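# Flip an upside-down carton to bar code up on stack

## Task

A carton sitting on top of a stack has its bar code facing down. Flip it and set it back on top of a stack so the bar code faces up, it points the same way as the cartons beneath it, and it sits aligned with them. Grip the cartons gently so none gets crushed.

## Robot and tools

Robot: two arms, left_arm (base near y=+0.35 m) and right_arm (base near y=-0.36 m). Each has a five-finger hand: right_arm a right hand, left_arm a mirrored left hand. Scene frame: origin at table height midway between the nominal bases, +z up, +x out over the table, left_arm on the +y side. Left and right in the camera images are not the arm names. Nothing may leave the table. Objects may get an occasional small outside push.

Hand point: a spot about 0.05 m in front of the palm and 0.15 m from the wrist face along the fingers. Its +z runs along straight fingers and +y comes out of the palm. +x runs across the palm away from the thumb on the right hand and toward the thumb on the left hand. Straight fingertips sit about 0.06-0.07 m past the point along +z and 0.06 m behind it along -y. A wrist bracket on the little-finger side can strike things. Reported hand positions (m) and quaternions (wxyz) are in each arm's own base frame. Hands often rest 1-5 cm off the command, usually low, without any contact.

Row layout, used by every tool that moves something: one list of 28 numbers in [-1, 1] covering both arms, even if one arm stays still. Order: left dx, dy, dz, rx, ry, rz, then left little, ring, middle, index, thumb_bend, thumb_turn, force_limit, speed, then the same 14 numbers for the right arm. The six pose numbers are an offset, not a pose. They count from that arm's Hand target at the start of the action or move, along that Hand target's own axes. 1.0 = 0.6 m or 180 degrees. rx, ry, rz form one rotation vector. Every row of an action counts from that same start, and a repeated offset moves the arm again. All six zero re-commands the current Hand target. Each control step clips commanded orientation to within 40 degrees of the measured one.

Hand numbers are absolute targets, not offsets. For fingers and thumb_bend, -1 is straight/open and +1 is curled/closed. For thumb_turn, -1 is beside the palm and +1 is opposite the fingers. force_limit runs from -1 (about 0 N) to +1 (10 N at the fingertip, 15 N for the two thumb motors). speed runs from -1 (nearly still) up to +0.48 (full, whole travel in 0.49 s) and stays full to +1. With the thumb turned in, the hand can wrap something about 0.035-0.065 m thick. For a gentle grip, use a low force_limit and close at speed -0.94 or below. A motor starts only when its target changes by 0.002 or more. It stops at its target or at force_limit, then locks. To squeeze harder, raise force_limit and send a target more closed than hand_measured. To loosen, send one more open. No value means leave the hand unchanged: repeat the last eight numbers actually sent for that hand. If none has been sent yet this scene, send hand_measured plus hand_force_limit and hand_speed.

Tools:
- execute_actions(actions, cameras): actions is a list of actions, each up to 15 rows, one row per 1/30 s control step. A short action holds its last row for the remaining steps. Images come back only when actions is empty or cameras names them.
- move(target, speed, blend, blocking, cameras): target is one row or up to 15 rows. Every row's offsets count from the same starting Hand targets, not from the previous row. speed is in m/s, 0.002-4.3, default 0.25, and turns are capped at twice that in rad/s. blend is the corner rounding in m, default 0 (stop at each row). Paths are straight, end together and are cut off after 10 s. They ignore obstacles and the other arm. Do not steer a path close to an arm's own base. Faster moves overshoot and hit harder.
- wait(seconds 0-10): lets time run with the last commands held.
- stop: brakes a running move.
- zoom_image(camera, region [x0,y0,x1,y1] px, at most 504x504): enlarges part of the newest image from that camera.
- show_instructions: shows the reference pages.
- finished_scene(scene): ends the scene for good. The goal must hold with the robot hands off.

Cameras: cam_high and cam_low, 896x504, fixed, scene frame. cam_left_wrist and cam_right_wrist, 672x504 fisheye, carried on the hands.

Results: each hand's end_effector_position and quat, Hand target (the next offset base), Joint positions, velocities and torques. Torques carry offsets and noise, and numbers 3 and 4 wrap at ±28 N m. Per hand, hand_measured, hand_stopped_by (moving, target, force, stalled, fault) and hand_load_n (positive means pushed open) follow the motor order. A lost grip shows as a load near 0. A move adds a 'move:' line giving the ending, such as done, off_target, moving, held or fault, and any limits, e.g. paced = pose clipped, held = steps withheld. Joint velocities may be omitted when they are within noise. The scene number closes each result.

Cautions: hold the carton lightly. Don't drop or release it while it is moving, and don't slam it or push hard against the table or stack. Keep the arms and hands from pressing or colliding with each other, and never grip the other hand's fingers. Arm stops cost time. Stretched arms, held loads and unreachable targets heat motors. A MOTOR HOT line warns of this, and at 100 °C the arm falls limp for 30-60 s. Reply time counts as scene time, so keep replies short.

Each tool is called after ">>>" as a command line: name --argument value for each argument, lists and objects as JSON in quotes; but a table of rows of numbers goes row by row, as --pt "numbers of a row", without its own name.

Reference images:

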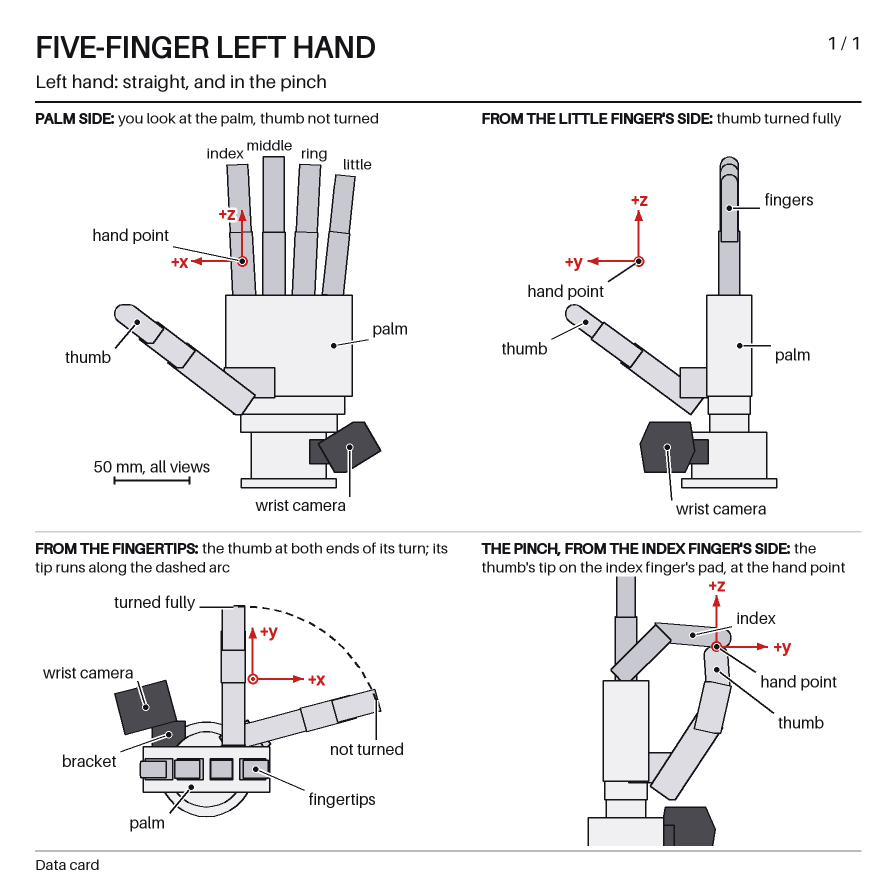

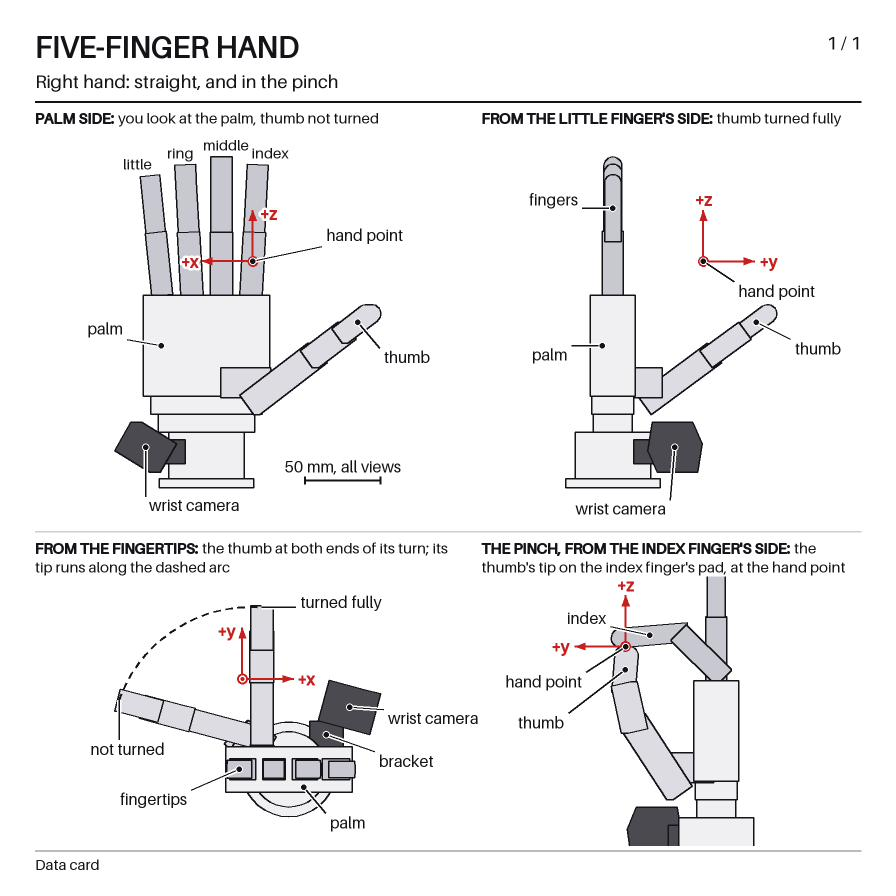

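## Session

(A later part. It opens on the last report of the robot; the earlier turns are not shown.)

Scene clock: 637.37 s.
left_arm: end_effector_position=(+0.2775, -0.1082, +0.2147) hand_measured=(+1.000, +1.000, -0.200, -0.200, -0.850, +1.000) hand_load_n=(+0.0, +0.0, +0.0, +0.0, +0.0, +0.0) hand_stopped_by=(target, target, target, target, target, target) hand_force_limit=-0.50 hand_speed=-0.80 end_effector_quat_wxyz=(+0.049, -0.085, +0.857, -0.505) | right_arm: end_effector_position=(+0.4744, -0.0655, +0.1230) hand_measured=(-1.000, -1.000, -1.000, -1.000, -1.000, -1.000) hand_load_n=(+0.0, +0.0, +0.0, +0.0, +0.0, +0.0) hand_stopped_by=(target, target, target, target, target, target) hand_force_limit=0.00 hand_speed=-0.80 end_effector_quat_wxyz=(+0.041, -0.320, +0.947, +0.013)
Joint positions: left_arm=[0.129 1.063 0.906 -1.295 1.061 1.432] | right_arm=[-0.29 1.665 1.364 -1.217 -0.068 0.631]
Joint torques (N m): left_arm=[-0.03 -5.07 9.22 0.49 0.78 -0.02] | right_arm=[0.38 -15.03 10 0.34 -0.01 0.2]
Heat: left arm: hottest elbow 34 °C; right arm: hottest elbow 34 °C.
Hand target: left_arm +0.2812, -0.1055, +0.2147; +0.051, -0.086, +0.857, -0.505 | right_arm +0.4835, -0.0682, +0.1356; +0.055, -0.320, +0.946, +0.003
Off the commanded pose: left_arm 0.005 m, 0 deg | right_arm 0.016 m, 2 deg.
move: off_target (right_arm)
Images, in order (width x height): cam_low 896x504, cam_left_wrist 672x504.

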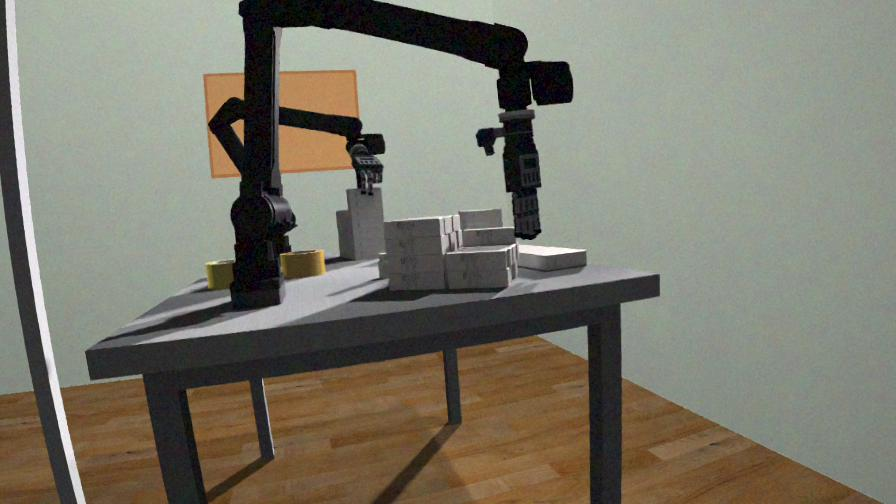

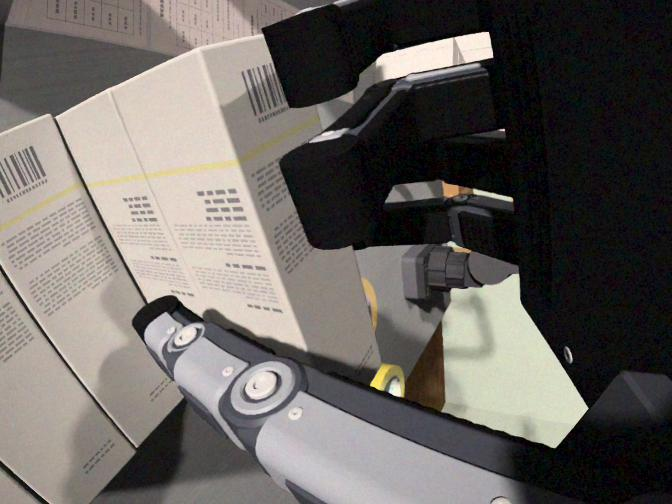

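>>> move --target '[0,-0.1459,-0.081,0,0,0,1,1,-0.2,-0.2,-0.85,1,-0.5,-0.8,0,0,0,0,0,0,-1,-1,-1,-1,-1,-1,0,-0.8]' --speed 0.1 --cameras '["all"]'

>>> zoom_image --camera "cam_left_wrist" --region '[0, 100, 300, 400]'

>>> zoom_image --camera "cam_low" --region '[320, 180, 400, 270]'

Scene clock: 644.60 s.
left_arm: end_effector_position=(+0.2725, -0.1089, +0.2994) hand_measured=(+1.000, +1.000, -0.200, -0.200, -0.850, +1.000) hand_load_n=(+0.0, +0.0, +0.0, +0.0, +0.0, +0.0) hand_stopped_by=(target, target, target, target, target, target) hand_force_limit=-0.50 hand_speed=-0.80 end_effector_quat_wxyz=(+0.035, -0.093, +0.857, -0.506) | right_arm: end_effector_position=(+0.4744, -0.0655, +0.1230) hand_measured=(-1.000, -1.000, -1.000, -1.000, -1.000, -1.000) hand_load_n=(+0.0, +0.0, +0.0, -0.5, +0.0, +0.0) hand_stopped_by=(target, target, target, target, target, target) hand_force_limit=0.00 hand_speed=-0.80 end_effector_quat_wxyz=(+0.041, -0.320, +0.947, +0.013)
Joint positions: left_arm=[0.129 1.057 1.123 -1.549 1.061 1.432] | right_arm=[-0.29 1.665 1.364 -1.217 -0.068 0.631]
Joint torques (N m): left_arm=[-0.15 -5.36 12.41 0.08 0.77 -0.03] | right_arm=[0.09 -15.09 9.99 0.36 -0.02 0.2]
Heat: left arm: hottest elbow 34 °C; right arm: hottest elbow 34 °C.
Hand target: left_arm +0.2813, -0.1054, +0.3149; +0.051, -0.086, +0.857, -0.505 | right_arm +0.4835, -0.0682, +0.1356; +0.055, -0.320, +0.946, +0.003
Off the commanded pose: left_arm 0.018 m, 2 deg | right_arm 0.016 m, 2 deg.
move: off_target (left_arm, right_arm)

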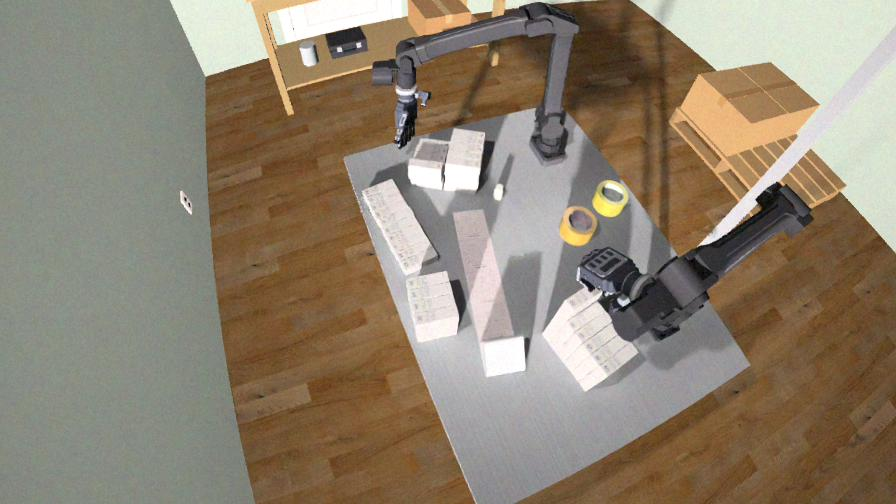

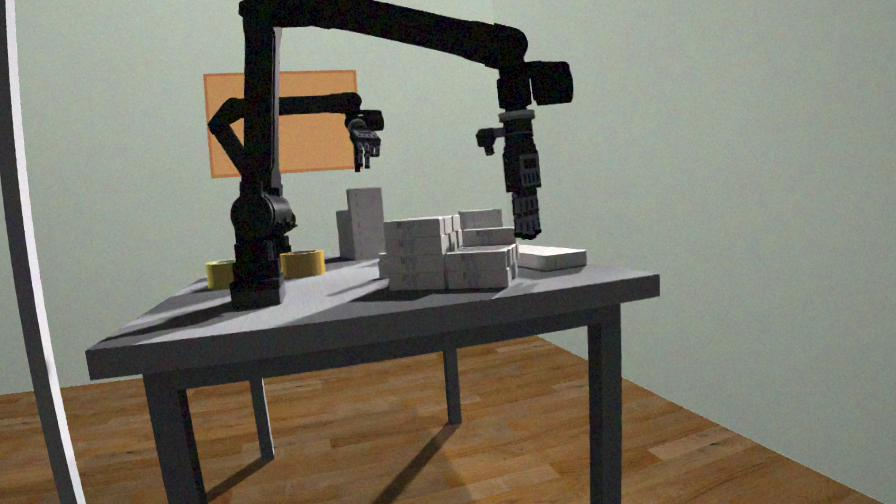

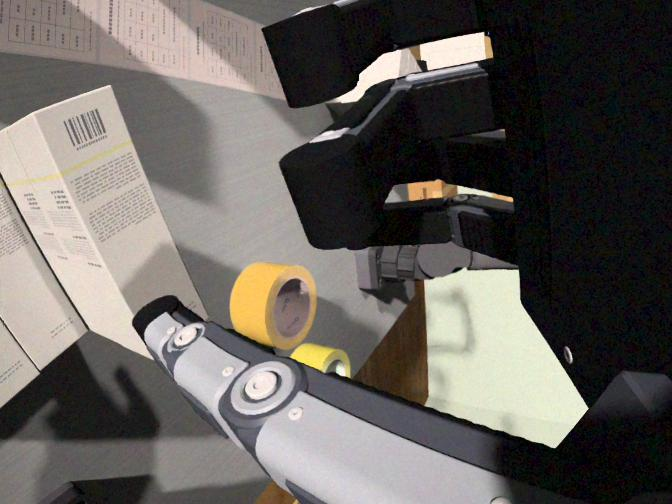

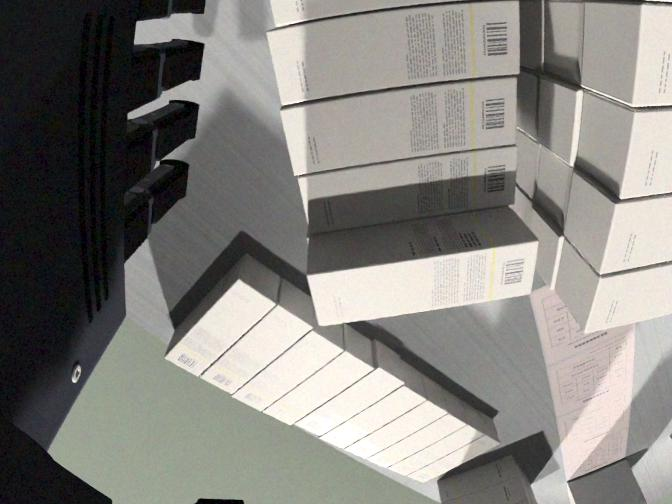

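Scaled by 1.680 from the camera's 672x504 image, which has a finer 960x720 frame.

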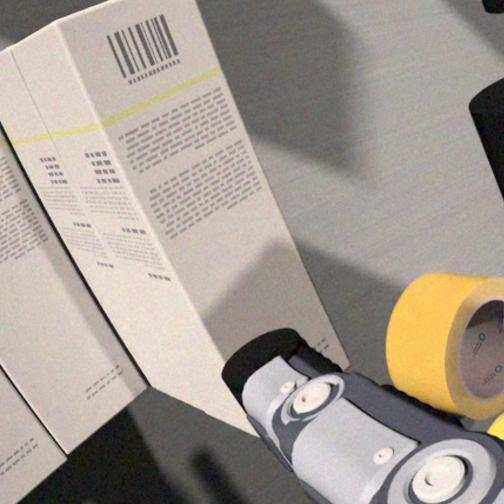

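Scaled by 5.600 from the camera's 896x504 image, which has a finer 1280x720 frame.

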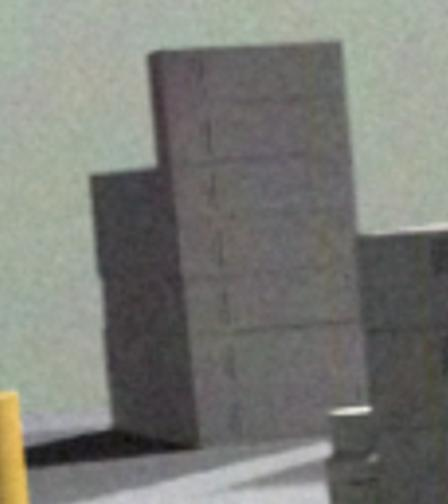

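>>> finished_scene --scene 1

The scene is finished: the task was done.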